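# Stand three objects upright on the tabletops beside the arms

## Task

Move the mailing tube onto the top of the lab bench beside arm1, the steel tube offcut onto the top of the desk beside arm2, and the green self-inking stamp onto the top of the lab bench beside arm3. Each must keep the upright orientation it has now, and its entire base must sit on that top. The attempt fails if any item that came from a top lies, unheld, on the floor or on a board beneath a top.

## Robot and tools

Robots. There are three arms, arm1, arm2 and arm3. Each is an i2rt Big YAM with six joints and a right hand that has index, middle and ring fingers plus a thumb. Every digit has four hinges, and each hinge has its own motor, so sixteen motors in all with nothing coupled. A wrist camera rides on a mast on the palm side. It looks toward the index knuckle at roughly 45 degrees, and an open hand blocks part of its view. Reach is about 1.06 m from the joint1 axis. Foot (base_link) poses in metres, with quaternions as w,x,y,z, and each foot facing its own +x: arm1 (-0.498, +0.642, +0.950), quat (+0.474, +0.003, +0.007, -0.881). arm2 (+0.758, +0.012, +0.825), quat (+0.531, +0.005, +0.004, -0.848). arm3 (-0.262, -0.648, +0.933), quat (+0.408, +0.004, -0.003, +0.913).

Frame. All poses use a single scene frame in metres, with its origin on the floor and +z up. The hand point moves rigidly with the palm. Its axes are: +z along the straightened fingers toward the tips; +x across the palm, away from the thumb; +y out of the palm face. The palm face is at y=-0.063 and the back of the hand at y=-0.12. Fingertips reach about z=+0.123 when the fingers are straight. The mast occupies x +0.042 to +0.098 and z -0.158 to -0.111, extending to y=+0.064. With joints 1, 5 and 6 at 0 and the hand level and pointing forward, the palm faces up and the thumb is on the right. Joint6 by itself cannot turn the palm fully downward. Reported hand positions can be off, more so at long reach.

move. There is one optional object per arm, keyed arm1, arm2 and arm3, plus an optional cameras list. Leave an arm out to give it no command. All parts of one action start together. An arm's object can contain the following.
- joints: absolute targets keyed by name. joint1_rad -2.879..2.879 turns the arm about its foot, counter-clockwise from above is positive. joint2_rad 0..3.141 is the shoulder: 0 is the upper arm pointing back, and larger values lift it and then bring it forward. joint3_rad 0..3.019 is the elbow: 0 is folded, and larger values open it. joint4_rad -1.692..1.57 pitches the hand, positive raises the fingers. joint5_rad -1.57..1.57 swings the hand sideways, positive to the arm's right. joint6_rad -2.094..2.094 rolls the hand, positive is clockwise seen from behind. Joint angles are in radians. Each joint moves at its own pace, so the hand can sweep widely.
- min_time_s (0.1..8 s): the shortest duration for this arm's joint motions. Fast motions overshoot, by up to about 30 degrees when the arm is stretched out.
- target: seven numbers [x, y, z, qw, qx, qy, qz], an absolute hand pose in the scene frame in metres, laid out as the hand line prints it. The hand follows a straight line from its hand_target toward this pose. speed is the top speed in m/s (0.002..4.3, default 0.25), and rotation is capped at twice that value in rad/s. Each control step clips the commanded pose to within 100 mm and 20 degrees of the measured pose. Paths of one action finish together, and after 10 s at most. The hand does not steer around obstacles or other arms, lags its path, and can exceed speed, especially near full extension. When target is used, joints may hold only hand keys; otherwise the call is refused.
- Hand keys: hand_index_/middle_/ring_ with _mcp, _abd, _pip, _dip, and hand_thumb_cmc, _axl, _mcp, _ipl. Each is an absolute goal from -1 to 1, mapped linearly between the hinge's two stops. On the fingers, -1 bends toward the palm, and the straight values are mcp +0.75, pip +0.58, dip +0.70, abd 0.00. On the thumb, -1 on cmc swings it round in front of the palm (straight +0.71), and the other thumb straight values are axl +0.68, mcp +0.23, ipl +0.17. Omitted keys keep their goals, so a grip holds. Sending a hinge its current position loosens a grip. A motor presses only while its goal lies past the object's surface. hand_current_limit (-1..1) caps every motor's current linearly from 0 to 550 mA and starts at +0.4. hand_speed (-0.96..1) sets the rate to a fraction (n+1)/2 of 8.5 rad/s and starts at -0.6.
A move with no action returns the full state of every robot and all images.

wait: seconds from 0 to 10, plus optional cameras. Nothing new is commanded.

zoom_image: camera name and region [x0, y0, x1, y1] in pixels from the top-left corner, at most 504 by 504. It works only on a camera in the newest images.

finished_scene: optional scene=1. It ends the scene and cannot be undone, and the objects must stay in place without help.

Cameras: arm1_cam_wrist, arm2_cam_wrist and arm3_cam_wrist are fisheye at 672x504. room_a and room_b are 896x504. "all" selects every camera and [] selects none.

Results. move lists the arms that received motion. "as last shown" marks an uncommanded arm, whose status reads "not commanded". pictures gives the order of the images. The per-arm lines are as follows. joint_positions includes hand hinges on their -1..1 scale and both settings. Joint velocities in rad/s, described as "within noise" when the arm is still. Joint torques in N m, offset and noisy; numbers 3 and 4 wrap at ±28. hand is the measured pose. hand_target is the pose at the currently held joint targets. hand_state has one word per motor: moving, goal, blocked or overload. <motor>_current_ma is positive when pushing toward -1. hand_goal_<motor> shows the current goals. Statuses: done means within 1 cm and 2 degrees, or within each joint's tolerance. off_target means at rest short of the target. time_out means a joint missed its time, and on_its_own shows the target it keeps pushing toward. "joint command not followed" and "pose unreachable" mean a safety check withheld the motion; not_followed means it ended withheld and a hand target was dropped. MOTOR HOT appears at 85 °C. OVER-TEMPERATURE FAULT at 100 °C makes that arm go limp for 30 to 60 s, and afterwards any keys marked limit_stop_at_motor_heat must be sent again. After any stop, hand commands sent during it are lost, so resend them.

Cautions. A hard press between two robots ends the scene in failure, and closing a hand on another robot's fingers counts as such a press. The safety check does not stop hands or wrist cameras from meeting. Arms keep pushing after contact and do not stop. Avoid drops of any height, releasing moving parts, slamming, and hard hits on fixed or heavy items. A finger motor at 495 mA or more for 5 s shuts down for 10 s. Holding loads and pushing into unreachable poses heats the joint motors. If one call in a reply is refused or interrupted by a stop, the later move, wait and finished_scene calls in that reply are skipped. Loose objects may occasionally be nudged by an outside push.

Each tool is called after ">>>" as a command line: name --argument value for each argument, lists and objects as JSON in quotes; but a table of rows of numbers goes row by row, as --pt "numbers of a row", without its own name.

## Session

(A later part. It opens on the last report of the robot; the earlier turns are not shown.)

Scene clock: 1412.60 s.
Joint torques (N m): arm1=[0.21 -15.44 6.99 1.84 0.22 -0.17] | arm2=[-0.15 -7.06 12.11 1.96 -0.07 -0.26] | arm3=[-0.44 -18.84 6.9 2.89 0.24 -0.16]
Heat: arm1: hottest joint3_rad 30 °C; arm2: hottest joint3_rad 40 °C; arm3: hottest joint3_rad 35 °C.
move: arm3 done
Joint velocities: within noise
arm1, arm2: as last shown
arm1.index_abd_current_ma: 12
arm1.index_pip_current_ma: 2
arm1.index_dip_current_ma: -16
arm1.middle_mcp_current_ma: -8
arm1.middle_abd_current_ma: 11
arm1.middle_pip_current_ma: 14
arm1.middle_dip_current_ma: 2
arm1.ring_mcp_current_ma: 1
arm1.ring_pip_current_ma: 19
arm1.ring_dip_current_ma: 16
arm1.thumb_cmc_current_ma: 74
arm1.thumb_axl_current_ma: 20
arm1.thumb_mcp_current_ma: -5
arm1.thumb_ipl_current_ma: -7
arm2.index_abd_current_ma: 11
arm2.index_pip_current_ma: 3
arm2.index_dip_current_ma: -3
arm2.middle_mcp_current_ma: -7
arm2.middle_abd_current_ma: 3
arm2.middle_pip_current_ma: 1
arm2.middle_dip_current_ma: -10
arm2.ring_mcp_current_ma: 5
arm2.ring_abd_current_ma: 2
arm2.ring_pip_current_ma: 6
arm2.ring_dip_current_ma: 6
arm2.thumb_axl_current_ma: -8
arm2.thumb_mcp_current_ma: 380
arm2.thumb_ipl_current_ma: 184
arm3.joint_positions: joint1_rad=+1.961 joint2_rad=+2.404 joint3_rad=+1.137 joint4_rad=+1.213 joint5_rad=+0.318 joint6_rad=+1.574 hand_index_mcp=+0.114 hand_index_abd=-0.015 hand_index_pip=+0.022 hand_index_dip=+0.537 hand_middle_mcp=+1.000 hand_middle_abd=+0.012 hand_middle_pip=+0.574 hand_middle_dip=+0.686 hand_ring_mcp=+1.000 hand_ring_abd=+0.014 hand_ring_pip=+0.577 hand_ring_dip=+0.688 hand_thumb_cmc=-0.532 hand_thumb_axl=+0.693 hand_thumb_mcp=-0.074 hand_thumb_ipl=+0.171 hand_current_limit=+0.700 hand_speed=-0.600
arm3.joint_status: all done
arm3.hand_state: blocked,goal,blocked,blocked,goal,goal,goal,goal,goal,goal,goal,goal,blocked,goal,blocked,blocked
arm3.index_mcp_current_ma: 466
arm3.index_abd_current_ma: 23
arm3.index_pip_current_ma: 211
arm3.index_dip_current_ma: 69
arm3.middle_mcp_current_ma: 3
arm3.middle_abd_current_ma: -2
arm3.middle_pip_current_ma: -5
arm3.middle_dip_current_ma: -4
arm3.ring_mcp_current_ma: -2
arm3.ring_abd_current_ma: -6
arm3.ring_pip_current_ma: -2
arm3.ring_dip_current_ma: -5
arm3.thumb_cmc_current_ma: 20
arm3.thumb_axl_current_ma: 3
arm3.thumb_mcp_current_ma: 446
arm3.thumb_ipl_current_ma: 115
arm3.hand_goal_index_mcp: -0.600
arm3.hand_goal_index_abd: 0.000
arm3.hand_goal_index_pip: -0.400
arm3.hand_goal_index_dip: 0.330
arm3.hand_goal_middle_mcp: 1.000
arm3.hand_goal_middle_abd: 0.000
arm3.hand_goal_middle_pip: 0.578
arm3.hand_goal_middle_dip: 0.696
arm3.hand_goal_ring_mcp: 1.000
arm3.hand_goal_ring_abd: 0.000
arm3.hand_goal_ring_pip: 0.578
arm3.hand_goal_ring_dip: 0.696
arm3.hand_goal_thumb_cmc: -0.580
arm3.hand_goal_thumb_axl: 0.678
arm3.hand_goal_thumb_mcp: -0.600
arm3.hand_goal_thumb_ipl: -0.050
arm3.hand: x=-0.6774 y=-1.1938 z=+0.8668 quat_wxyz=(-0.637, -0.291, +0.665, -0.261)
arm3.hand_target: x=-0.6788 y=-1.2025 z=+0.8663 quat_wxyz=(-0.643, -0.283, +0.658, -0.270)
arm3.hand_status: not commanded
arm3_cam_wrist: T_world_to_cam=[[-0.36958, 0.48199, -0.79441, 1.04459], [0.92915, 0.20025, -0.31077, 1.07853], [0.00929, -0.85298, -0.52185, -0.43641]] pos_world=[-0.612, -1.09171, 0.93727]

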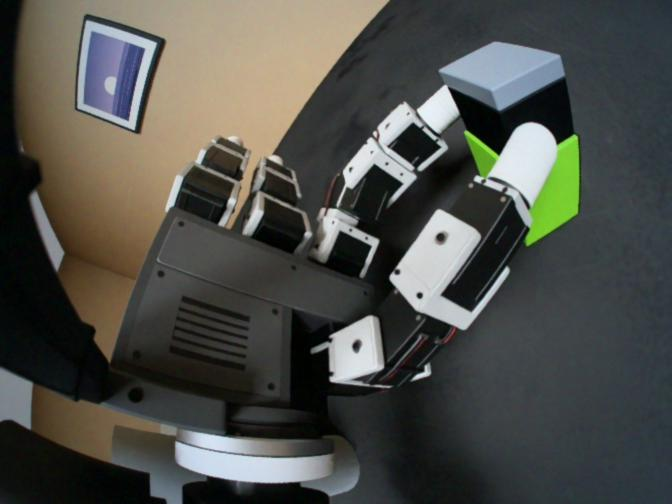

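>>> move --arm3 '{"joints": {"joint1_rad": 1.980, "joint2_rad": 2.435}, "min_time_s": 1.5}' --cameras '["arm3_cam_wrist"]'

>>> zoom_image --camera "arm3_cam_wrist" --region '[380, 30, 620, 270]'

Scene clock: 1415.90 s.
Joint torques (N m): arm1=[0.21 -15.38 7.01 1.83 0.21 -0.17] | arm2=[-0.15 -7.06 12.22 1.98 -0.05 -0.25] | arm3=[-0.26 -19.25 6.79 2.84 0.23 -0.15]
Heat: arm1: hottest joint3_rad 30 °C; arm2: hottest joint3_rad 40 °C; arm3: hottest joint3_rad 35 °C.
move: arm3 done
Joint velocities: within noise
arm1: as last shown
arm1.index_mcp_current_ma: -16
arm1.index_abd_current_ma: 22
arm1.index_pip_current_ma: 7
arm1.index_dip_current_ma: -19
arm1.middle_mcp_current_ma: -14
arm1.middle_abd_current_ma: 9
arm1.middle_pip_current_ma: -4
arm1.ring_mcp_current_ma: 5
arm1.ring_abd_current_ma: -1
arm1.ring_pip_current_ma: 14
arm1.ring_dip_current_ma: 11
arm1.thumb_cmc_current_ma: 60
arm1.thumb_axl_current_ma: 18
arm1.thumb_mcp_current_ma: 5
arm2.joint_positions: joint1_rad=-0.899 joint2_rad=+1.072 joint3_rad=+0.534 joint4_rad=+0.489 joint5_rad=+0.051 joint6_rad=+1.564 hand_index_mcp=+0.623 hand_index_abd=+0.013 hand_index_pip=-0.848 hand_index_dip=+0.691 hand_middle_mcp=+0.896 hand_middle_abd=+0.007 hand_middle_pip=-0.951 hand_middle_dip=-0.508 hand_ring_mcp=+0.758 hand_ring_abd=+0.008 hand_ring_pip=-0.947 hand_ring_dip=-0.498 hand_thumb_cmc=-0.393 hand_thumb_axl=+0.682 hand_thumb_mcp=-0.247 hand_thumb_ipl=-0.362 hand_current_limit=+0.400 hand_speed=-0.600
arm2.joint_status: not commanded
arm2.hand_state: goal,goal,goal,goal,overload,goal,goal,goal,goal,goal,goal,goal,blocked,goal,blocked,blocked
arm2.index_mcp_current_ma: 14
arm2.index_abd_current_ma: 2
arm2.index_pip_current_ma: -2
arm2.index_dip_current_ma: -3
arm2.middle_mcp_current_ma: 4
arm2.middle_abd_current_ma: 13
arm2.middle_pip_current_ma: 7
arm2.middle_dip_current_ma: -9
arm2.ring_mcp_current_ma: 11
arm2.ring_abd_current_ma: 20
arm2.ring_pip_current_ma: 7
arm2.ring_dip_current_ma: 5
arm2.thumb_cmc_current_ma: 65
arm2.thumb_axl_current_ma: -8
arm2.thumb_mcp_current_ma: 379
arm2.thumb_ipl_current_ma: 193
arm2.hand_goal_index_mcp: 0.620
arm2.hand_goal_index_abd: 0.000
arm2.hand_goal_index_pip: -0.850
arm2.hand_goal_index_dip: 0.696
arm2.hand_goal_middle_mcp: 0.754
arm2.hand_goal_middle_abd: 0.000
arm2.hand_goal_middle_pip: -0.950
arm2.hand_goal_middle_dip: -0.500
arm2.hand_goal_ring_mcp: 0.754
arm2.hand_goal_ring_abd: 0.000
arm2.hand_goal_ring_pip: -0.950
arm2.hand_goal_ring_dip: -0.500
arm2.hand_goal_thumb_cmc: -0.430
arm2.hand_goal_thumb_axl: 0.678
arm2.hand_goal_thumb_mcp: -0.500
arm2.hand_goal_thumb_ipl: -0.450
arm2.hand: x=+0.2769 y=-0.0015 z=+1.0885 quat_wxyz=(+0.685, +0.068, -0.723, +0.051)
arm2.hand_target: x=+0.2674 y=-0.0034 z=+1.1157 quat_wxyz=(+0.701, +0.068, -0.708, +0.052)
arm2.hand_status: not commanded
arm3.joint_positions: joint1_rad=+1.973 joint2_rad=+2.417 joint3_rad=+1.137 joint4_rad=+1.213 joint5_rad=+0.318 joint6_rad=+1.573 hand_index_mcp=+0.114 hand_index_abd=-0.036 hand_index_pip=+0.022 hand_index_dip=+0.537 hand_middle_mcp=+1.000 hand_middle_abd=+0.012 hand_middle_pip=+0.574 hand_middle_dip=+0.686 hand_ring_mcp=+1.000 hand_ring_abd=+0.014 hand_ring_pip=+0.577 hand_ring_dip=+0.688 hand_thumb_cmc=-0.538 hand_thumb_axl=+0.693 hand_thumb_mcp=-0.074 hand_thumb_ipl=+0.171 hand_current_limit=+0.700 hand_speed=-0.600
arm3.joint_status: all done
arm3.hand_state: blocked,blocked,blocked,blocked,goal,goal,goal,goal,goal,goal,goal,goal,blocked,goal,blocked,blocked
arm3.index_mcp_current_ma: 476
arm3.index_abd_current_ma: -4
arm3.index_pip_current_ma: 202
arm3.index_dip_current_ma: 65
arm3.middle_mcp_current_ma: -3
arm3.middle_abd_current_ma: -3
arm3.middle_pip_current_ma: 2
arm3.middle_dip_current_ma: -3
arm3.ring_mcp_current_ma: 8
arm3.ring_abd_current_ma: -7
arm3.ring_pip_current_ma: -9
arm3.ring_dip_current_ma: 1
arm3.thumb_cmc_current_ma: 22
arm3.thumb_axl_current_ma: 3
arm3.thumb_mcp_current_ma: 439
arm3.thumb_ipl_current_ma: 123
arm3.hand_goal_index_mcp: -0.600
arm3.hand_goal_index_abd: 0.000
arm3.hand_goal_index_pip: -0.400
arm3.hand_goal_index_dip: 0.330
arm3.hand_goal_middle_mcp: 1.000
arm3.hand_goal_middle_abd: 0.000
arm3.hand_goal_middle_pip: 0.578
arm3.hand_goal_middle_dip: 0.696
arm3.hand_goal_ring_mcp: 1.000
arm3.hand_goal_ring_abd: 0.000
arm3.hand_goal_ring_pip: 0.578
arm3.hand_goal_ring_dip: 0.696
arm3.hand_goal_thumb_cmc: -0.580
arm3.hand_goal_thumb_axl: 0.678
arm3.hand_goal_thumb_mcp: -0.600
arm3.hand_goal_thumb_ipl: -0.050
arm3.hand: x=-0.6696 y=-1.1962 z=+0.8578 quat_wxyz=(-0.631, -0.298, +0.667, -0.261)
arm3.hand_target: x=-0.6698 y=-1.2066 z=+0.8594 quat_wxyz=(-0.639, -0.290, +0.659, -0.272)
arm3.hand_status: not commanded
arm3_cam_wrist: T_world_to_cam=[[-0.37116, 0.48777, -0.79014, 1.04382], [0.92829, 0.21553, -0.30301, 1.08007], [0.0225, -0.84595, -0.53279, -0.41658]] pos_world=[-0.60583, -1.09434, 0.93008]

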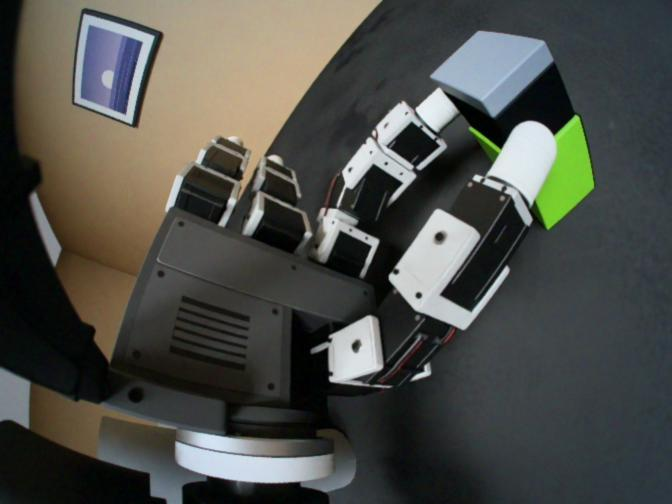

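Scaled by 2.100 from the camera's image (finer frame: 960x720).

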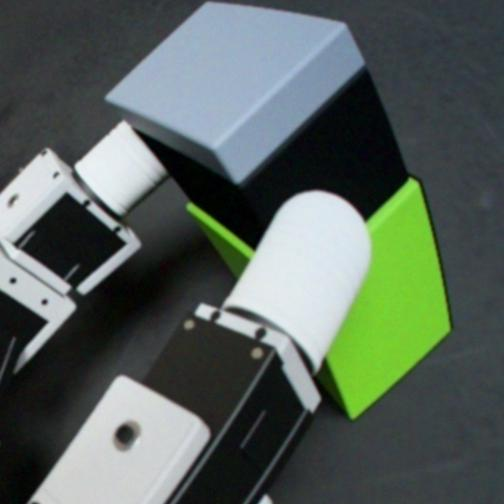

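>>> move --arm3 '{"joints": {"joint1_rad": 1.985, "joint2_rad": 2.455, "joint4_rad": 1.31}, "min_time_s": 1.5}' --cameras '["arm3_cam_wrist"]'

>>> zoom_image --camera "arm3_cam_wrist" --region '[380, 30, 620, 270]'

Scene clock: 1432.03 s.
Joint torques (N m): arm1=[0.21 -15.38 6.99 1.83 0.22 -0.17] | arm2=[-0.15 -7.3 12.18 1.96 -0.06 -0.29] | arm3=[-0.21 -19.31 6.63 3.02 0.2 -0.15]
Heat: arm1: hottest joint3_rad 30 °C; arm2: hottest joint3_rad 40 °C; arm3: hottest joint3_rad 36 °C.
move: arm3 done
Joint velocities: within noise
arm1, arm2: as last shown
arm1.index_mcp_current_ma: -12
arm1.index_abd_current_ma: 11
arm1.index_pip_current_ma: 4
arm1.index_dip_current_ma: -8
arm1.middle_mcp_current_ma: -1
arm1.middle_abd_current_ma: 17
arm1.middle_pip_current_ma: 17
arm1.middle_dip_current_ma: -8
arm1.ring_mcp_current_ma: 3
arm1.ring_abd_current_ma: 20
arm1.ring_pip_current_ma: 16
arm1.ring_dip_current_ma: 5
arm1.thumb_cmc_current_ma: 71
arm1.thumb_axl_current_ma: 12
arm1.thumb_mcp_current_ma: 1
arm1.thumb_ipl_current_ma: -14
arm2.index_mcp_current_ma: 11
arm2.index_abd_current_ma: 3
arm2.index_pip_current_ma: 6
arm2.index_dip_current_ma: -10
arm2.middle_mcp_current_ma: 0
arm2.middle_abd_current_ma: -6
arm2.middle_pip_current_ma: 10
arm2.middle_dip_current_ma: 4
arm2.ring_mcp_current_ma: 8
arm2.ring_abd_current_ma: 5
arm2.ring_pip_current_ma: 6
arm2.ring_dip_current_ma: 22
arm2.thumb_cmc_current_ma: 54
arm2.thumb_axl_current_ma: 8
arm2.thumb_mcp_current_ma: 385
arm3.joint_positions: joint1_rad=+1.978 joint2_rad=+2.438 joint3_rad=+1.137 joint4_rad=+1.286 joint5_rad=+0.318 joint6_rad=+1.573 hand_index_mcp=+0.114 hand_index_abd=-0.013 hand_index_pip=+0.022 hand_index_dip=+0.537 hand_middle_mcp=+1.000 hand_middle_abd=+0.012 hand_middle_pip=+0.574 hand_middle_dip=+0.686 hand_ring_mcp=+1.000 hand_ring_abd=+0.014 hand_ring_pip=+0.577 hand_ring_dip=+0.688 hand_thumb_cmc=-0.540 hand_thumb_axl=+0.693 hand_thumb_mcp=-0.074 hand_thumb_ipl=+0.171 hand_current_limit=+0.700 hand_speed=-0.600
arm3.joint_status: all done
arm3.hand_state: blocked,goal,blocked,blocked,goal,goal,goal,goal,goal,goal,goal,goal,blocked,goal,blocked,blocked
arm3.index_mcp_current_ma: 467
arm3.index_abd_current_ma: 3
arm3.index_pip_current_ma: 208
arm3.index_dip_current_ma: 60
arm3.middle_mcp_current_ma: 2
arm3.middle_abd_current_ma: -12
arm3.middle_pip_current_ma: -14
arm3.middle_dip_current_ma: -12
arm3.ring_mcp_current_ma: -2
arm3.ring_abd_current_ma: 13
arm3.ring_pip_current_ma: -9
arm3.ring_dip_current_ma: -10
arm3.thumb_cmc_current_ma: 15
arm3.thumb_axl_current_ma: -5
arm3.thumb_mcp_current_ma: 456
arm3.thumb_ipl_current_ma: 117
arm3.hand_goal_index_mcp: -0.600
arm3.hand_goal_index_abd: 0.000
arm3.hand_goal_index_pip: -0.400
arm3.hand_goal_index_dip: 0.330
arm3.hand_goal_middle_mcp: 1.000
arm3.hand_goal_middle_abd: 0.000
arm3.hand_goal_middle_pip: 0.578
arm3.hand_goal_middle_dip: 0.696
arm3.hand_goal_ring_mcp: 1.000
arm3.hand_goal_ring_abd: 0.000
arm3.hand_goal_ring_pip: 0.578
arm3.hand_goal_ring_dip: 0.696
arm3.hand_goal_thumb_cmc: -0.580
arm3.hand_goal_thumb_axl: 0.678
arm3.hand_goal_thumb_mcp: -0.600
arm3.hand_goal_thumb_ipl: -0.050
arm3.hand: x=-0.6664 y=-1.1965 z=+0.8602 quat_wxyz=(-0.645, -0.287, +0.652, -0.275)
arm3.hand_target: x=-0.6661 y=-1.2068 z=+0.8626 quat_wxyz=(-0.653, -0.279, +0.643, -0.287)
arm3.hand_status: not commanded
arm3_cam_wrist: T_world_to_cam=[[-0.39139, 0.44755, -0.80406, 0.99741], [0.92009, 0.20493, -0.33381, 1.08624], [0.01537, -0.87046, -0.492, -0.48482]] pos_world=[-0.60162, -1.09101, 0.92604]

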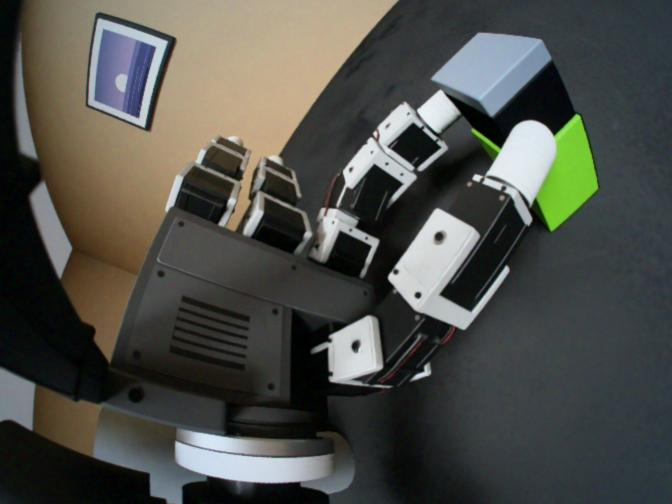

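Scaled by 2.100 from the camera's image (finer frame: 960x720).

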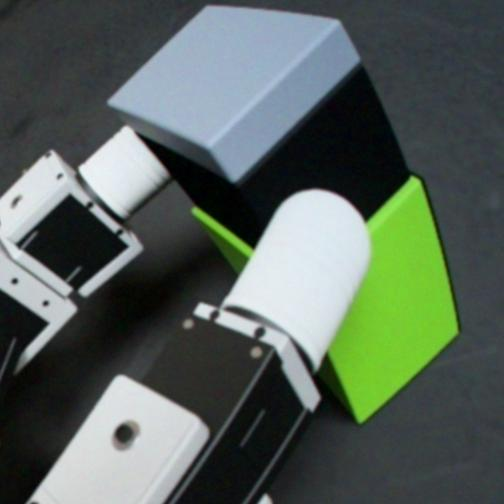

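>>> move --arm3 '{"joints": {"joint1_rad": 1.988, "joint2_rad": 2.472}, "min_time_s": 1.5}' --cameras '["arm3_cam_wrist"]'

>>> zoom_image --camera "arm3_cam_wrist" --region '[380, 30, 620, 270]'

Scene clock: 1440.03 s.
Joint torques (N m): arm1=[0.26 -15.44 6.99 1.83 0.21 -0.17] | arm2=[-0.03 -7.3 12.15 1.94 -0.05 -0.26] | arm3=[-0.26 -18.61 6.27 2.7 0.19 -0.12]
Heat: arm1: hottest joint3_rad 30 °C; arm2: hottest joint3_rad 40 °C; arm3: hottest joint3_rad 36 °C.
move: arm3 done
Joint velocities: within noise
arm1.joint_positions: joint1_rad=+1.444 joint2_rad=+1.705 joint3_rad=+0.847 joint4_rad=+0.865 joint5_rad=+0.517 joint6_rad=+1.574 hand_index_mcp=+0.847 hand_index_abd=+0.009 hand_index_pip=+0.572 hand_index_dip=+0.690 hand_middle_mcp=+1.000 hand_middle_abd=+0.011 hand_middle_pip=-0.937 hand_middle_dip=-0.494 hand_ring_mcp=+1.000 hand_ring_abd=+0.010 hand_ring_pip=-0.937 hand_ring_dip=-0.496 hand_thumb_cmc=-0.496 hand_thumb_axl=+0.693 hand_thumb_mcp=+0.203 hand_thumb_ipl=+0.162 hand_current_limit=+0.400 hand_speed=-0.600
arm1.joint_status: not commanded
arm1.hand_state: goal,goal,goal,goal,goal,goal,goal,goal,goal,goal,goal,goal,blocked,goal,goal,goal
arm1.index_mcp_current_ma: -4
arm1.index_abd_current_ma: 17
arm1.index_pip_current_ma: -6
arm1.index_dip_current_ma: -24
arm1.middle_mcp_current_ma: -2
arm1.middle_abd_current_ma: 21
arm1.middle_pip_current_ma: 4
arm1.middle_dip_current_ma: -1
arm1.ring_mcp_current_ma: 6
arm1.ring_abd_current_ma: 14
arm1.ring_pip_current_ma: 12
arm1.ring_dip_current_ma: 13
arm1.thumb_cmc_current_ma: 67
arm1.thumb_axl_current_ma: 22
arm1.thumb_mcp_current_ma: -5
arm1.thumb_ipl_current_ma: -14
arm1.hand_goal_index_mcp: 0.850
arm1.hand_goal_index_abd: 0.000
arm1.hand_goal_index_pip: 0.578
arm1.hand_goal_index_dip: 0.696
arm1.hand_goal_middle_mcp: 1.000
arm1.hand_goal_middle_abd: 0.000
arm1.hand_goal_middle_pip: -0.950
arm1.hand_goal_middle_dip: -0.500
arm1.hand_goal_ring_mcp: 1.000
arm1.hand_goal_ring_abd: 0.000
arm1.hand_goal_ring_pip: -0.950
arm1.hand_goal_ring_dip: -0.500
arm1.hand_goal_thumb_cmc: -0.560
arm1.hand_goal_thumb_axl: 0.678
arm1.hand_goal_thumb_mcp: 0.210
arm1.hand_goal_thumb_ipl: 0.168
arm1.hand: x=-0.1678 y=+0.1444 z=+1.1274 quat_wxyz=(+0.402, +0.579, -0.412, +0.578)
arm1.hand_target: x=-0.1666 y=+0.1468 z=+1.1405 quat_wxyz=(+0.404, +0.574, -0.409, +0.583)
arm1.hand_status: not commanded
arm2: as last shown
arm2.index_mcp_current_ma: 17
arm2.index_abd_current_ma: 12
arm2.index_pip_current_ma: 1
arm2.index_dip_current_ma: -9
arm2.middle_mcp_current_ma: -5
arm2.middle_abd_current_ma: 10
arm2.middle_pip_current_ma: -3
arm2.middle_dip_current_ma: -12
arm2.ring_mcp_current_ma: -4
arm2.ring_abd_current_ma: 22
arm2.ring_pip_current_ma: 4
arm2.ring_dip_current_ma: 5
arm2.thumb_cmc_current_ma: 45
arm2.thumb_axl_current_ma: 0
arm2.thumb_mcp_current_ma: 375
arm2.thumb_ipl_current_ma: 197
arm3.joint_positions: joint1_rad=+1.979 joint2_rad=+2.447 joint3_rad=+1.140 joint4_rad=+1.293 joint5_rad=+0.318 joint6_rad=+1.569 hand_index_mcp=+0.114 hand_index_abd=-0.050 hand_index_pip=+0.022 hand_index_dip=+0.537 hand_middle_mcp=+1.000 hand_middle_abd=+0.012 hand_middle_pip=+0.574 hand_middle_dip=+0.686 hand_ring_mcp=+1.000 hand_ring_abd=+0.014 hand_ring_pip=+0.577 hand_ring_dip=+0.688 hand_thumb_cmc=-0.555 hand_thumb_axl=+0.692 hand_thumb_mcp=-0.074 hand_thumb_ipl=+0.171 hand_current_limit=+0.700 hand_speed=-0.600
arm3.joint_status: all done
arm3.hand_state: blocked,blocked,blocked,blocked,goal,goal,goal,goal,goal,goal,goal,goal,blocked,goal,blocked,blocked
arm3.index_mcp_current_ma: 457
arm3.index_abd_current_ma: 2
arm3.index_pip_current_ma: 194
arm3.index_dip_current_ma: 52
arm3.middle_mcp_current_ma: 1
arm3.middle_abd_current_ma: 0
arm3.middle_pip_current_ma: -2
arm3.middle_dip_current_ma: -7
arm3.ring_mcp_current_ma: 14
arm3.ring_abd_current_ma: -14
arm3.ring_pip_current_ma: -8
arm3.ring_dip_current_ma: -8
arm3.thumb_cmc_current_ma: -1
arm3.thumb_axl_current_ma: 7
arm3.thumb_mcp_current_ma: 436
arm3.thumb_ipl_current_ma: 122
arm3.hand_goal_index_mcp: -0.600
arm3.hand_goal_index_abd: 0.000
arm3.hand_goal_index_pip: -0.400
arm3.hand_goal_index_dip: 0.330
arm3.hand_goal_middle_mcp: 1.000
arm3.hand_goal_middle_abd: 0.000
arm3.hand_goal_middle_pip: 0.578
arm3.hand_goal_middle_dip: 0.696
arm3.hand_goal_ring_mcp: 1.000
arm3.hand_goal_ring_abd: 0.000
arm3.hand_goal_ring_pip: 0.578
arm3.hand_goal_ring_dip: 0.696
arm3.hand_goal_thumb_cmc: -0.580
arm3.hand_goal_thumb_axl: 0.678
arm3.hand_goal_thumb_mcp: -0.600
arm3.hand_goal_thumb_ipl: -0.050
arm3.hand: x=-0.6655 y=-1.1966 z=+0.8568 quat_wxyz=(-0.645, -0.289, +0.652, -0.275)
arm3.hand_target: x=-0.6631 y=-1.2048 z=+0.8515 quat_wxyz=(-0.648, -0.284, +0.647, -0.284)
arm3.hand_status: not commanded
arm3_cam_wrist: T_world_to_cam=[[-0.39414, 0.44848, -0.8022, 0.99276], [0.91893, 0.20654, -0.33602, 1.08731], [0.01499, -0.8696, -0.49352, -0.48449]] pos_world=[-0.60062, -1.09111, 0.92265]

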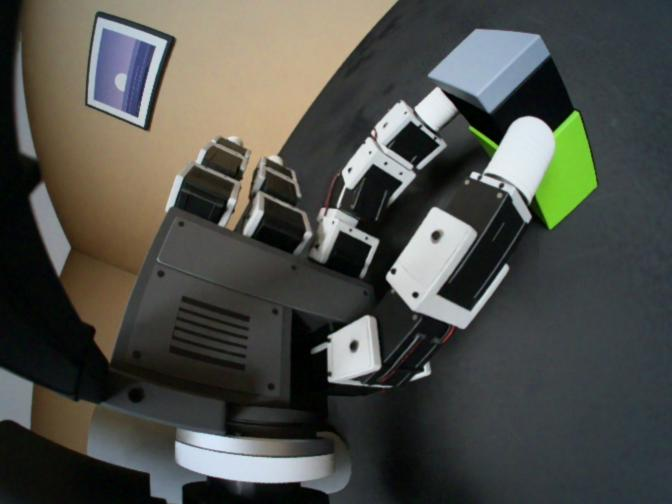

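Scaled by 2.100 from the camera's image (finer frame: 960x720).

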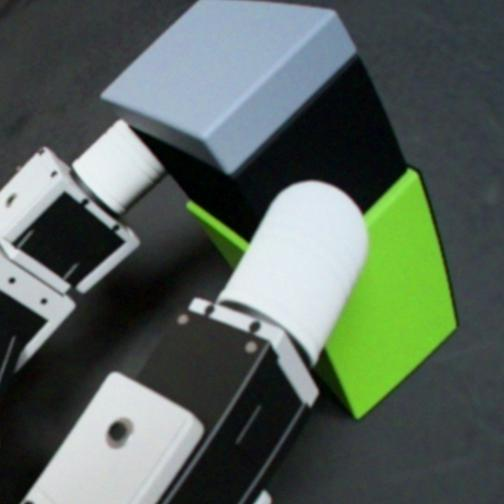

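>>> move --arm3 '{"joints": {"joint2_rad": 2.452, "hand_index_mcp": -0.1, "hand_thumb_mcp": -0.25}, "min_time_s": 1}'

>>> move --arm3 '{"joints": {"hand_index_mcp": 0.10, "hand_thumb_mcp": -0.08, "hand_index_pip": 0.02, "hand_index_dip": 0.53, "hand_thumb_ipl": 0.168}}' --cameras '["arm3_cam_wrist"]'

Scene clock: 1447.83 s.
Joint torques (N m): arm1=[0.21 -15.44 7.01 1.81 0.22 -0.17] | arm2=[-0.03 -7.06 12.14 1.94 -0.06 -0.28] | arm3=[-0.32 -20.37 6.28 2.73 0.17 -0.11]
Heat: arm1: hottest joint3_rad 30 °C; arm2: hottest joint3_rad 40 °C; arm3: hottest joint3_rad 35 °C.
move: arm3 off_target
Joint velocities: within noise
arm1, arm2: as last shown
arm1.index_mcp_current_ma: -13
arm1.index_abd_current_ma: 9
arm1.index_pip_current_ma: 16
arm1.index_dip_current_ma: -8
arm1.middle_mcp_current_ma: -5
arm1.middle_abd_current_ma: 10
arm1.middle_pip_current_ma: 10
arm1.middle_dip_current_ma: -3
arm1.ring_mcp_current_ma: 1
arm1.ring_abd_current_ma: 19
arm1.ring_pip_current_ma: 6
arm1.ring_dip_current_ma: 14
arm1.thumb_cmc_current_ma: 56
arm1.thumb_axl_current_ma: 19
arm1.thumb_mcp_current_ma: -1
arm1.thumb_ipl_current_ma: -18
arm2.index_mcp_current_ma: 11
arm2.index_abd_current_ma: 16
arm2.index_pip_current_ma: 8
arm2.index_dip_current_ma: -8
arm2.middle_mcp_current_ma: -13
arm2.middle_abd_current_ma: 5
arm2.middle_pip_current_ma: -6
arm2.middle_dip_current_ma: 4
arm2.ring_mcp_current_ma: 5
arm2.ring_abd_current_ma: 15
arm2.ring_pip_current_ma: -3
arm2.ring_dip_current_ma: 14
arm2.thumb_cmc_current_ma: 49
arm2.thumb_axl_current_ma: -1
arm2.thumb_mcp_current_ma: 382
arm2.thumb_ipl_current_ma: 189
arm3.joint_positions: joint1_rad=+1.979 joint2_rad=+2.447 joint3_rad=+1.140 joint4_rad=+1.293 joint5_rad=+0.319 joint6_rad=+1.569 hand_index_mcp=+0.147 hand_index_abd=-0.050 hand_index_pip=-0.006 hand_index_dip=+0.536 hand_middle_mcp=+1.000 hand_middle_abd=+0.012 hand_middle_pip=+0.574 hand_middle_dip=+0.686 hand_ring_mcp=+1.000 hand_ring_abd=+0.014 hand_ring_pip=+0.577 hand_ring_dip=+0.688 hand_thumb_cmc=-0.562 hand_thumb_axl=+0.687 hand_thumb_mcp=-0.073 hand_thumb_ipl=+0.142 hand_current_limit=+0.700 hand_speed=-0.600
arm3.joint_status: hand_index_mcp off_target (ended at +0.147, target -0.100); hand_thumb_mcp off_target (ended at -0.073, target -0.250); the others done
arm3.hand_state: blocked,blocked,blocked,blocked,goal,goal,goal,goal,goal,goal,goal,goal,goal,goal,blocked,blocked
arm3.index_mcp_current_ma: 92
arm3.index_abd_current_ma: -2
arm3.index_pip_current_ma: 188
arm3.index_dip_current_ma: 57
arm3.middle_mcp_current_ma: -6
arm3.middle_abd_current_ma: -3
arm3.middle_pip_current_ma: 3
arm3.middle_dip_current_ma: -24
arm3.ring_mcp_current_ma: 8
arm3.ring_abd_current_ma: -5
arm3.ring_pip_current_ma: -14
arm3.ring_dip_current_ma: -3
arm3.thumb_cmc_current_ma: 7
arm3.thumb_axl_current_ma: 1
arm3.thumb_mcp_current_ma: 96
arm3.thumb_ipl_current_ma: 101
arm3.hand_goal_index_mcp: -0.100
arm3.hand_goal_index_abd: 0.000
arm3.hand_goal_index_pip: -0.400
arm3.hand_goal_index_dip: 0.330
arm3.hand_goal_middle_mcp: 1.000
arm3.hand_goal_middle_abd: 0.000
arm3.hand_goal_middle_pip: 0.578
arm3.hand_goal_middle_dip: 0.696
arm3.hand_goal_ring_mcp: 1.000
arm3.hand_goal_ring_abd: 0.000
arm3.hand_goal_ring_pip: 0.578
arm3.hand_goal_ring_dip: 0.696
arm3.hand_goal_thumb_cmc: -0.580
arm3.hand_goal_thumb_axl: 0.678
arm3.hand_goal_thumb_mcp: -0.250
arm3.hand_goal_thumb_ipl: -0.050
arm3.on_its_own: hand_index_pip moved -0.028 toward your old target -0.400; hand_thumb_ipl moved -0.029 toward your old target -0.050
arm3.hand: x=-0.6655 y=-1.1966 z=+0.8568 quat_wxyz=(-0.646, -0.289, +0.652, -0.275)
arm3.hand_target: x=-0.6647 y=-1.2086 z=+0.8645 quat_wxyz=(-0.653, -0.279, +0.642, -0.289)
arm3.hand_status: not commanded
pictures: none

Scene clock: 1448.63 s.
Joint torques (N m): arm1=[0.21 -15.44 7.01 1.83 0.22 -0.17] | arm2=[-0.15 -7.06 12.16 1.95 -0.07 -0.26] | arm3=[-0.38 -20.25 6.27 2.74 0.17 -0.13]
Heat: arm1: hottest joint3_rad 30 °C; arm2: hottest joint3_rad 40 °C; arm3: hottest joint3_rad 35 °C.
move: arm3 done
Joint velocities: within noise
arm1, arm2: as last shown
arm1.index_mcp_current_ma: -14
arm1.index_abd_current_ma: 22
arm1.index_pip_current_ma: -5
arm1.index_dip_current_ma: -19
arm1.middle_mcp_current_ma: -19
arm1.middle_abd_current_ma: 22
arm1.middle_pip_current_ma: 1
arm1.middle_dip_current_ma: -4
arm1.ring_mcp_current_ma: 4
arm1.ring_abd_current_ma: 15
arm1.ring_pip_current_ma: 28
arm1.ring_dip_current_ma: 10
arm1.thumb_cmc_current_ma: 63
arm1.thumb_axl_current_ma: 24
arm1.thumb_mcp_current_ma: 9
arm1.thumb_ipl_current_ma: -20
arm2.index_mcp_current_ma: 19
arm2.index_abd_current_ma: 11
arm2.index_pip_current_ma: 11
arm2.index_dip_current_ma: -7
arm2.middle_mcp_current_ma: -2
arm2.middle_abd_current_ma: 12
arm2.middle_pip_current_ma: 10
arm2.middle_dip_current_ma: -3
arm2.ring_mcp_current_ma: 9
arm2.ring_abd_current_ma: 13
arm2.ring_pip_current_ma: 3
arm2.ring_dip_current_ma: 6
arm2.thumb_cmc_current_ma: 52
arm2.thumb_axl_current_ma: -3
arm2.thumb_mcp_current_ma: 389
arm2.thumb_ipl_current_ma: 195
arm3.joint_positions: joint1_rad=+1.981 joint2_rad=+2.447 joint3_rad=+1.140 joint4_rad=+1.293 joint5_rad=+0.319 joint6_rad=+1.570 hand_index_mcp=+0.118 hand_index_abd=+0.005 hand_index_pip=+0.011 hand_index_dip=+0.545 hand_middle_mcp=+1.000 hand_middle_abd=+0.012 hand_middle_pip=+0.574 hand_middle_dip=+0.686 hand_ring_mcp=+1.000 hand_ring_abd=+0.014 hand_ring_pip=+0.577 hand_ring_dip=+0.688 hand_thumb_cmc=-0.546 hand_thumb_axl=+0.691 hand_thumb_mcp=-0.060 hand_thumb_ipl=+0.166 hand_current_limit=+0.700 hand_speed=-0.600
arm3.joint_status: all done
arm3.hand_state: goal,goal,goal,goal,goal,goal,goal,goal,goal,goal,goal,goal,blocked,goal,goal,goal
arm3.index_mcp_current_ma: -2
arm3.index_abd_current_ma: 2
arm3.index_pip_current_ma: 2
arm3.index_dip_current_ma: -5
arm3.middle_mcp_current_ma: -2
arm3.middle_abd_current_ma: 3
arm3.middle_pip_current_ma: -10
arm3.middle_dip_current_ma: -12
arm3.ring_mcp_current_ma: 10
arm3.ring_abd_current_ma: 11
arm3.ring_pip_current_ma: 1
arm3.ring_dip_current_ma: -6
arm3.thumb_cmc_current_ma: 26
arm3.thumb_axl_current_ma: 2
arm3.thumb_mcp_current_ma: 8
arm3.thumb_ipl_current_ma: 3
arm3.hand_goal_index_mcp: 0.100
arm3.hand_goal_index_abd: 0.000
arm3.hand_goal_index_pip: 0.020
arm3.hand_goal_index_dip: 0.530
arm3.hand_goal_middle_mcp: 1.000
arm3.hand_goal_middle_abd: 0.000
arm3.hand_goal_middle_pip: 0.578
arm3.hand_goal_middle_dip: 0.696
arm3.hand_goal_ring_mcp: 1.000
arm3.hand_goal_ring_abd: 0.000
arm3.hand_goal_ring_pip: 0.578
arm3.hand_goal_ring_dip: 0.696
arm3.hand_goal_thumb_cmc: -0.580
arm3.hand_goal_thumb_axl: 0.678
arm3.hand_goal_thumb_mcp: -0.080
arm3.hand_goal_thumb_ipl: 0.168
arm3.hand: x=-0.6646 y=-1.1972 z=+0.8568 quat_wxyz=(-0.645, -0.289, +0.651, -0.275)
arm3.hand_target: x=-0.6647 y=-1.2085 z=+0.8645 quat_wxyz=(-0.653, -0.279, +0.642, -0.289)
arm3.hand_status: not commanded
arm3_cam_wrist: T_world_to_cam=[[-0.39443, 0.44778, -0.80244, 0.99256], [0.91879, 0.20746, -0.33585, 1.08753], [0.01609, -0.86974, -0.49324, -0.48468]] pos_world=[-0.59992, -1.09161, 0.92265]

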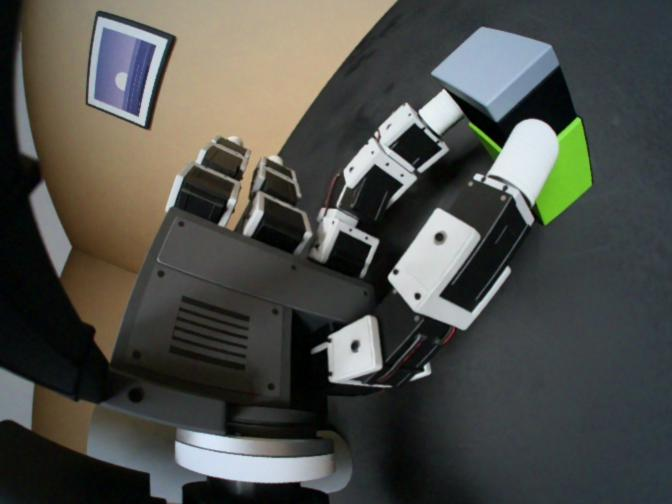

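>>> move --arm3 '{"joints": {"hand_index_mcp": 0.30, "hand_thumb_mcp": 0.10}}' --cameras '["arm3_cam_wrist"]'

>>> zoom_image --camera "arm3_cam_wrist" --region '[380, 10, 620, 250]'

Scene clock: 1452.00 s.
Joint torques (N m): arm1=[0.21 -15.44 6.99 1.81 0.21 -0.17] | arm2=[-0.09 -7.24 12.12 1.96 -0.07 -0.25] | arm3=[-0.44 -20.31 6.3 2.74 0.18 -0.11]
Heat: arm1: hottest joint3_rad 30 °C; arm2: hottest joint3_rad 40 °C; arm3: hottest joint3_rad 35 °C.
move: arm3 done
Joint velocities: within noise
arm1, arm2: as last shown
arm1.index_mcp_current_ma: -12
arm1.index_abd_current_ma: 21
arm1.index_pip_current_ma: 4
arm1.index_dip_current_ma: -8
arm1.middle_mcp_current_ma: -21
arm1.middle_abd_current_ma: 13
arm1.middle_pip_current_ma: 6
arm1.middle_dip_current_ma: 10
arm1.ring_mcp_current_ma: 6
arm1.ring_abd_current_ma: 2
arm1.ring_pip_current_ma: 16
arm1.ring_dip_current_ma: 14
arm1.thumb_cmc_current_ma: 70
arm1.thumb_axl_current_ma: 16
arm1.thumb_mcp_current_ma: -5
arm1.thumb_ipl_current_ma: -8
arm2.index_mcp_current_ma: 18
arm2.index_abd_current_ma: 7
arm2.index_pip_current_ma: 5
arm2.index_dip_current_ma: -10
arm2.middle_mcp_current_ma: -10
arm2.middle_abd_current_ma: 5
arm2.middle_pip_current_ma: 2
arm2.middle_dip_current_ma: -12
arm2.ring_mcp_current_ma: 8
arm2.ring_abd_current_ma: 17
arm2.ring_pip_current_ma: 2
arm2.ring_dip_current_ma: 10
arm2.thumb_cmc_current_ma: 53
arm2.thumb_axl_current_ma: 1
arm2.thumb_mcp_current_ma: 377
arm2.thumb_ipl_current_ma: 184
arm3.joint_positions: joint1_rad=+1.981 joint2_rad=+2.447 joint3_rad=+1.140 joint4_rad=+1.293 joint5_rad=+0.319 joint6_rad=+1.570 hand_index_mcp=+0.302 hand_index_abd=+0.005 hand_index_pip=+0.016 hand_index_dip=+0.545 hand_middle_mcp=+1.000 hand_middle_abd=+0.012 hand_middle_pip=+0.574 hand_middle_dip=+0.686 hand_ring_mcp=+1.000 hand_ring_abd=+0.014 hand_ring_pip=+0.577 hand_ring_dip=+0.688 hand_thumb_cmc=-0.546 hand_thumb_axl=+0.691 hand_thumb_mcp=+0.093 hand_thumb_ipl=+0.158 hand_current_limit=+0.700 hand_speed=-0.600
arm3.joint_status: all done
arm3.hand_state: goal,goal,goal,goal,goal,goal,goal,goal,goal,goal,goal,goal,blocked,goal,goal,goal
arm3.index_mcp_current_ma: 4
arm3.index_abd_current_ma: 0
arm3.index_pip_current_ma: 1
arm3.index_dip_current_ma: -14
arm3.middle_mcp_current_ma: -3
arm3.middle_abd_current_ma: 2
arm3.middle_pip_current_ma: -6
arm3.middle_dip_current_ma: 0
arm3.ring_mcp_current_ma: 8
arm3.ring_abd_current_ma: 13
arm3.ring_pip_current_ma: -20
arm3.ring_dip_current_ma: -11
arm3.thumb_cmc_current_ma: 9
arm3.thumb_axl_current_ma: 3
arm3.thumb_mcp_current_ma: 4
arm3.thumb_ipl_current_ma: 20
arm3.hand_goal_index_mcp: 0.300
arm3.hand_goal_index_abd: 0.000
arm3.hand_goal_index_pip: 0.020
arm3.hand_goal_index_dip: 0.530
arm3.hand_goal_middle_mcp: 1.000
arm3.hand_goal_middle_abd: 0.000
arm3.hand_goal_middle_pip: 0.578
arm3.hand_goal_middle_dip: 0.696
arm3.hand_goal_ring_mcp: 1.000
arm3.hand_goal_ring_abd: 0.000
arm3.hand_goal_ring_pip: 0.578
arm3.hand_goal_ring_dip: 0.696
arm3.hand_goal_thumb_cmc: -0.580
arm3.hand_goal_thumb_axl: 0.678
arm3.hand_goal_thumb_mcp: 0.100
arm3.hand_goal_thumb_ipl: 0.168
arm3.hand: x=-0.6644 y=-1.1973 z=+0.8567 quat_wxyz=(-0.645, -0.289, +0.652, -0.275)
arm3.hand_target: x=-0.6646 y=-1.2086 z=+0.8644 quat_wxyz=(-0.653, -0.279, +0.642, -0.289)
arm3.hand_status: not commanded
arm3_cam_wrist: T_world_to_cam=[[-0.39449, 0.44785, -0.80238, 0.99257], [0.91875, 0.20799, -0.33561, 1.08768], [0.01659, -0.86958, -0.49351, -0.4841]] pos_world=[-0.59972, -1.09171, 0.92255]

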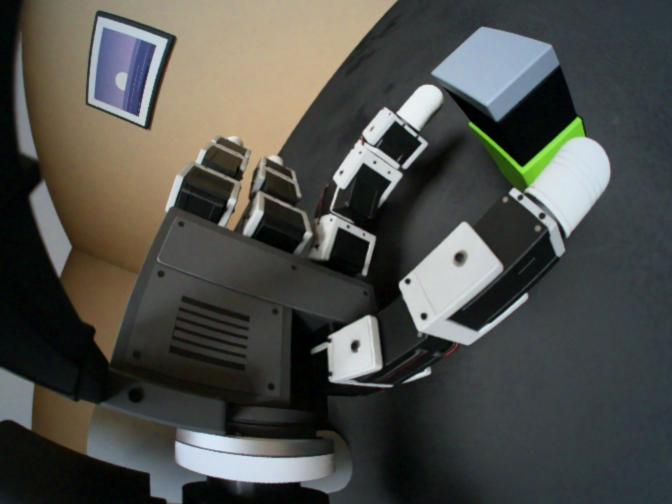

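Scaled by 2.100 from the camera's image (finer frame: 960x720).

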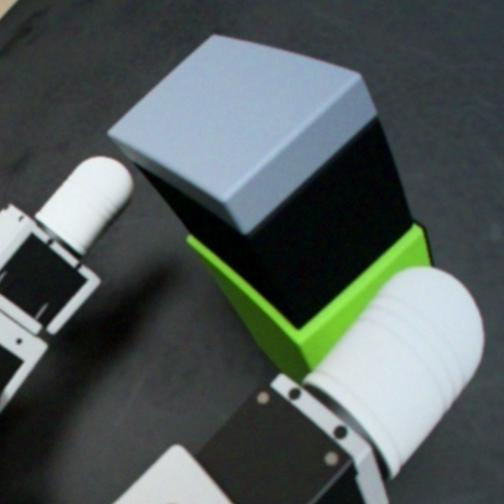

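>>> move --arm3 '{"joints": {"joint1_rad": 1.958, "joint2_rad": 2.495, "joint4_rad": 1.35, "hand_thumb_mcp": 0.2}, "min_time_s": 2}' --cameras '["arm3_cam_wrist"]'

>>> zoom_image --camera "arm3_cam_wrist" --region '[380, 10, 620, 250]'

Scene clock: 1496.80 s.
Joint torques (N m): arm1=[0.21 -15.44 6.99 1.83 0.22 -0.17] | arm2=[0.09 -7.24 12.15 1.96 -0.07 -0.24] | arm3=[-1.32 -19.55 6 3.1 0.17 -0.11]
Heat: arm1: hottest joint3_rad 30 °C; arm2: hottest joint3_rad 40 °C; arm3: hottest joint3_rad 35 °C.
move: arm3 done
Joint velocities: within noise
arm1, arm2: as last shown
arm1.index_abd_current_ma: 18
arm1.index_pip_current_ma: -5
arm1.index_dip_current_ma: -16
arm1.middle_mcp_current_ma: -5
arm1.middle_abd_current_ma: 9
arm1.middle_pip_current_ma: -1
arm1.middle_dip_current_ma: 0
arm1.ring_mcp_current_ma: 15
arm1.ring_abd_current_ma: 6
arm1.ring_pip_current_ma: 10
arm1.ring_dip_current_ma: 5
arm1.thumb_cmc_current_ma: 68
arm1.thumb_axl_current_ma: 17
arm1.thumb_mcp_current_ma: -4
arm1.thumb_ipl_current_ma: -11
arm2.index_mcp_current_ma: 10
arm2.index_abd_current_ma: 11
arm2.index_pip_current_ma: 9
arm2.index_dip_current_ma: -7
arm2.middle_mcp_current_ma: -8
arm2.middle_abd_current_ma: 3
arm2.middle_pip_current_ma: 10
arm2.ring_mcp_current_ma: -1
arm2.ring_abd_current_ma: 19
arm2.ring_pip_current_ma: 1
arm2.ring_dip_current_ma: 0
arm2.thumb_cmc_current_ma: 54
arm2.thumb_mcp_current_ma: 382
arm2.thumb_ipl_current_ma: 198
arm3.joint_positions: joint1_rad=+1.965 joint2_rad=+2.481 joint3_rad=+1.140 joint4_rad=+1.324 joint5_rad=+0.319 joint6_rad=+1.570 hand_index_mcp=+0.302 hand_index_abd=+0.005 hand_index_pip=+0.016 hand_index_dip=+0.545 hand_middle_mcp=+1.000 hand_middle_abd=+0.012 hand_middle_pip=+0.574 hand_middle_dip=+0.686 hand_ring_mcp=+1.000 hand_ring_abd=+0.014 hand_ring_pip=+0.577 hand_ring_dip=+0.688 hand_thumb_cmc=-0.546 hand_thumb_axl=+0.690 hand_thumb_mcp=+0.191 hand_thumb_ipl=+0.158 hand_current_limit=+0.700 hand_speed=-0.600
arm3.joint_status: all done
arm3.hand_state: goal,goal,goal,goal,goal,goal,goal,goal,goal,goal,goal,goal,blocked,goal,goal,goal
arm3.index_mcp_current_ma: -4
arm3.index_abd_current_ma: 6
arm3.index_pip_current_ma: -9
arm3.index_dip_current_ma: -5
arm3.middle_mcp_current_ma: -2
arm3.middle_abd_current_ma: 0
arm3.middle_pip_current_ma: -6
arm3.middle_dip_current_ma: -14
arm3.ring_mcp_current_ma: -1
arm3.ring_abd_current_ma: -10
arm3.ring_pip_current_ma: -11
arm3.ring_dip_current_ma: 7
arm3.thumb_cmc_current_ma: 8
arm3.thumb_axl_current_ma: 3
arm3.thumb_mcp_current_ma: 11
arm3.thumb_ipl_current_ma: 2
arm3.hand_goal_index_mcp: 0.300
arm3.hand_goal_index_abd: 0.000
arm3.hand_goal_index_pip: 0.020
arm3.hand_goal_index_dip: 0.530
arm3.hand_goal_middle_mcp: 1.000
arm3.hand_goal_middle_abd: 0.000
arm3.hand_goal_middle_pip: 0.578
arm3.hand_goal_middle_dip: 0.696
arm3.hand_goal_ring_mcp: 1.000
arm3.hand_goal_ring_abd: 0.000
arm3.hand_goal_ring_pip: 0.578
arm3.hand_goal_ring_dip: 0.696
arm3.hand_goal_thumb_cmc: -0.580
arm3.hand_goal_thumb_axl: 0.678
arm3.hand_goal_thumb_mcp: 0.200
arm3.hand_goal_thumb_ipl: 0.168
arm3.hand: x=-0.6709 y=-1.1845 z=+0.8415 quat_wxyz=(-0.647, -0.284, +0.655, -0.269)
arm3.hand_target: x=-0.6778 y=-1.1888 z=+0.8453 quat_wxyz=(-0.657, -0.270, +0.647, -0.278)
arm3.hand_status: not commanded
arm3_cam_wrist: T_world_to_cam=[[-0.38608, 0.45634, -0.80168, 0.9872], [0.92246, 0.19331, -0.33421, 1.06978], [0.00245, -0.86855, -0.49559, -0.4869]] pos_world=[-0.6045, -1.08019, 0.90765]

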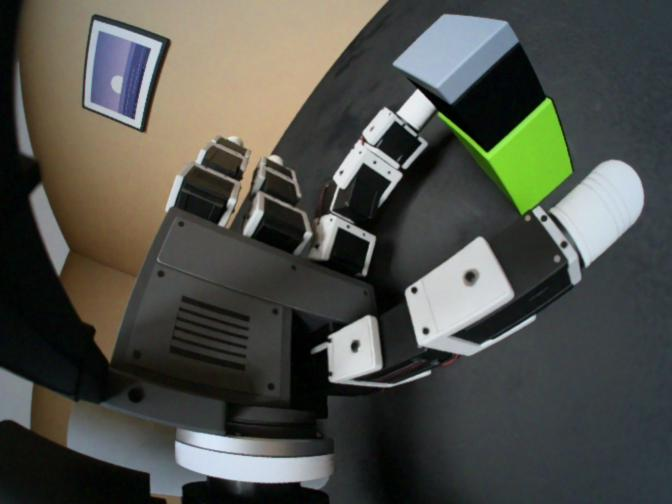

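Scaled by 2.100 from the camera's image (finer frame: 960x720).

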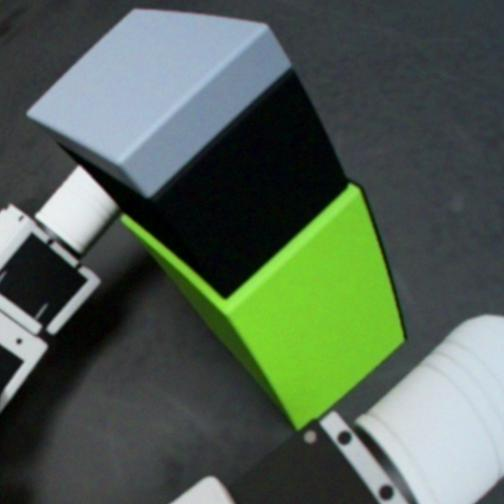

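>>> move --arm3 '{"target": [-0.6892, -1.1848, 0.8198, -0.6646, -0.2659, 0.6418, -0.2753], "speed": 0.06}' --cameras '["arm3_cam_wrist"]'

>>> zoom_image --camera "arm3_cam_wrist" --region '[380, 10, 620, 250]'

Scene clock: 1515.50 s.
Joint torques (N m): arm1=[0.26 -15.44 6.99 1.84 0.21 -0.17] | arm2=[-0.15 -7.41 12.08 2 -0.06 -0.27] | arm3=[-1.32 -20.19 5.85 2.97 -0.07 -0.21]
Heat: arm1: hottest joint3_rad 30 °C; arm2: hottest joint3_rad 40 °C; arm3: hottest joint3_rad 35 °C.
move: arm3 off_target
Joint velocities: within noise
arm1, arm2: as last shown
arm1.index_mcp_current_ma: -7
arm1.index_abd_current_ma: 19
arm1.index_pip_current_ma: 10
arm1.index_dip_current_ma: -5
arm1.middle_mcp_current_ma: -7
arm1.middle_abd_current_ma: 4
arm1.middle_pip_current_ma: 1
arm1.middle_dip_current_ma: 3
arm1.ring_abd_current_ma: -2
arm1.ring_pip_current_ma: 15
arm1.ring_dip_current_ma: 16
arm1.thumb_cmc_current_ma: 60
arm1.thumb_axl_current_ma: 11
arm1.thumb_mcp_current_ma: -6
arm1.thumb_ipl_current_ma: -16
arm2.index_mcp_current_ma: 1
arm2.index_abd_current_ma: 17
arm2.index_pip_current_ma: 0
arm2.index_dip_current_ma: -3
arm2.middle_abd_current_ma: 17
arm2.middle_pip_current_ma: 3
arm2.middle_dip_current_ma: -13
arm2.ring_mcp_current_ma: 5
arm2.ring_abd_current_ma: 1
arm2.ring_dip_current_ma: 2
arm2.thumb_cmc_current_ma: 60
arm2.thumb_axl_current_ma: -3
arm2.thumb_mcp_current_ma: 387
arm2.thumb_ipl_current_ma: 189
arm3.joint_positions: joint1_rad=+1.944 joint2_rad=+2.566 joint3_rad=+1.191 joint4_rad=+1.371 joint5_rad=+0.316 joint6_rad=+1.569 hand_index_mcp=+0.302 hand_index_abd=+0.005 hand_index_pip=+0.016 hand_index_dip=+0.545 hand_middle_mcp=+0.999 hand_middle_abd=+0.013 hand_middle_pip=+0.574 hand_middle_dip=+0.686 hand_ring_mcp=+1.000 hand_ring_abd=+0.015 hand_ring_pip=+0.577 hand_ring_dip=+0.688 hand_thumb_cmc=-0.545 hand_thumb_axl=+0.690 hand_thumb_mcp=+0.192 hand_thumb_ipl=+0.158 hand_current_limit=+0.700 hand_speed=-0.600
arm3.joint_status: not commanded
arm3.hand_state: goal,goal,goal,goal,goal,goal,goal,goal,goal,goal,goal,goal,blocked,goal,goal,goal
arm3.index_mcp_current_ma: -3
arm3.index_abd_current_ma: 17
arm3.index_pip_current_ma: -5
arm3.index_dip_current_ma: -7
arm3.middle_mcp_current_ma: -5
arm3.middle_abd_current_ma: -15
arm3.middle_pip_current_ma: -4
arm3.middle_dip_current_ma: -15
arm3.ring_mcp_current_ma: 20
arm3.ring_abd_current_ma: -5
arm3.ring_pip_current_ma: -11
arm3.ring_dip_current_ma: -5
arm3.thumb_cmc_current_ma: 14
arm3.thumb_axl_current_ma: 6
arm3.thumb_mcp_current_ma: 3
arm3.thumb_ipl_current_ma: 19
arm3.hand_goal_index_mcp: 0.300
arm3.hand_goal_index_abd: 0.000
arm3.hand_goal_index_pip: 0.020
arm3.hand_goal_index_dip: 0.530
arm3.hand_goal_middle_mcp: 1.000
arm3.hand_goal_middle_abd: 0.000
arm3.hand_goal_middle_pip: 0.578
arm3.hand_goal_middle_dip: 0.696
arm3.hand_goal_ring_mcp: 1.000
arm3.hand_goal_ring_abd: 0.000
arm3.hand_goal_ring_pip: 0.578
arm3.hand_goal_ring_dip: 0.696
arm3.hand_goal_thumb_cmc: -0.580
arm3.hand_goal_thumb_axl: 0.678
arm3.hand_goal_thumb_mcp: 0.200
arm3.hand_goal_thumb_ipl: 0.168
arm3.hand: x=-0.6825 y=-1.1775 z=+0.8122 quat_wxyz=(-0.653, -0.276, +0.654, -0.266)
arm3.hand_target: x=-0.6889 y=-1.1843 z=+0.8200 quat_wxyz=(-0.664, -0.266, +0.642, -0.275)
arm3.hand_status: off_target (0.012 m and 2.5 deg from the pose sent, 0.028 m and 3.4 deg at the start)
arm3_cam_wrist: T_world_to_cam=[[-0.38261, 0.45437, -0.80446, 0.95835], [0.92376, 0.17272, -0.3418, 1.05221], [-0.01636, -0.87391, -0.48582, -0.52233]] pos_world=[-0.61386, -1.07366, 0.87684]

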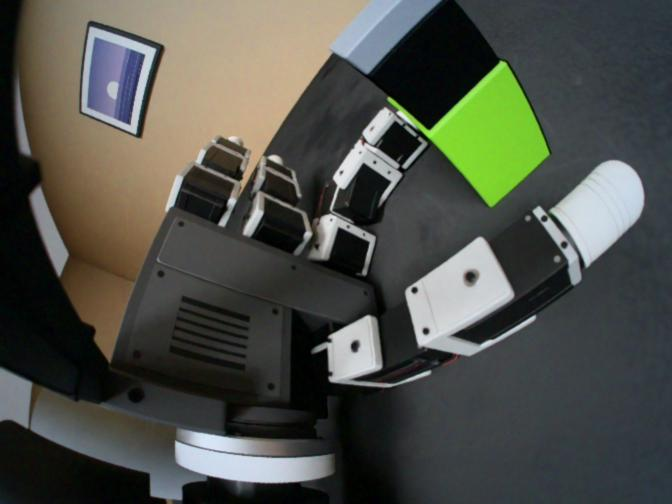

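Scaled by 2.100 from the camera's image (finer frame: 960x720).

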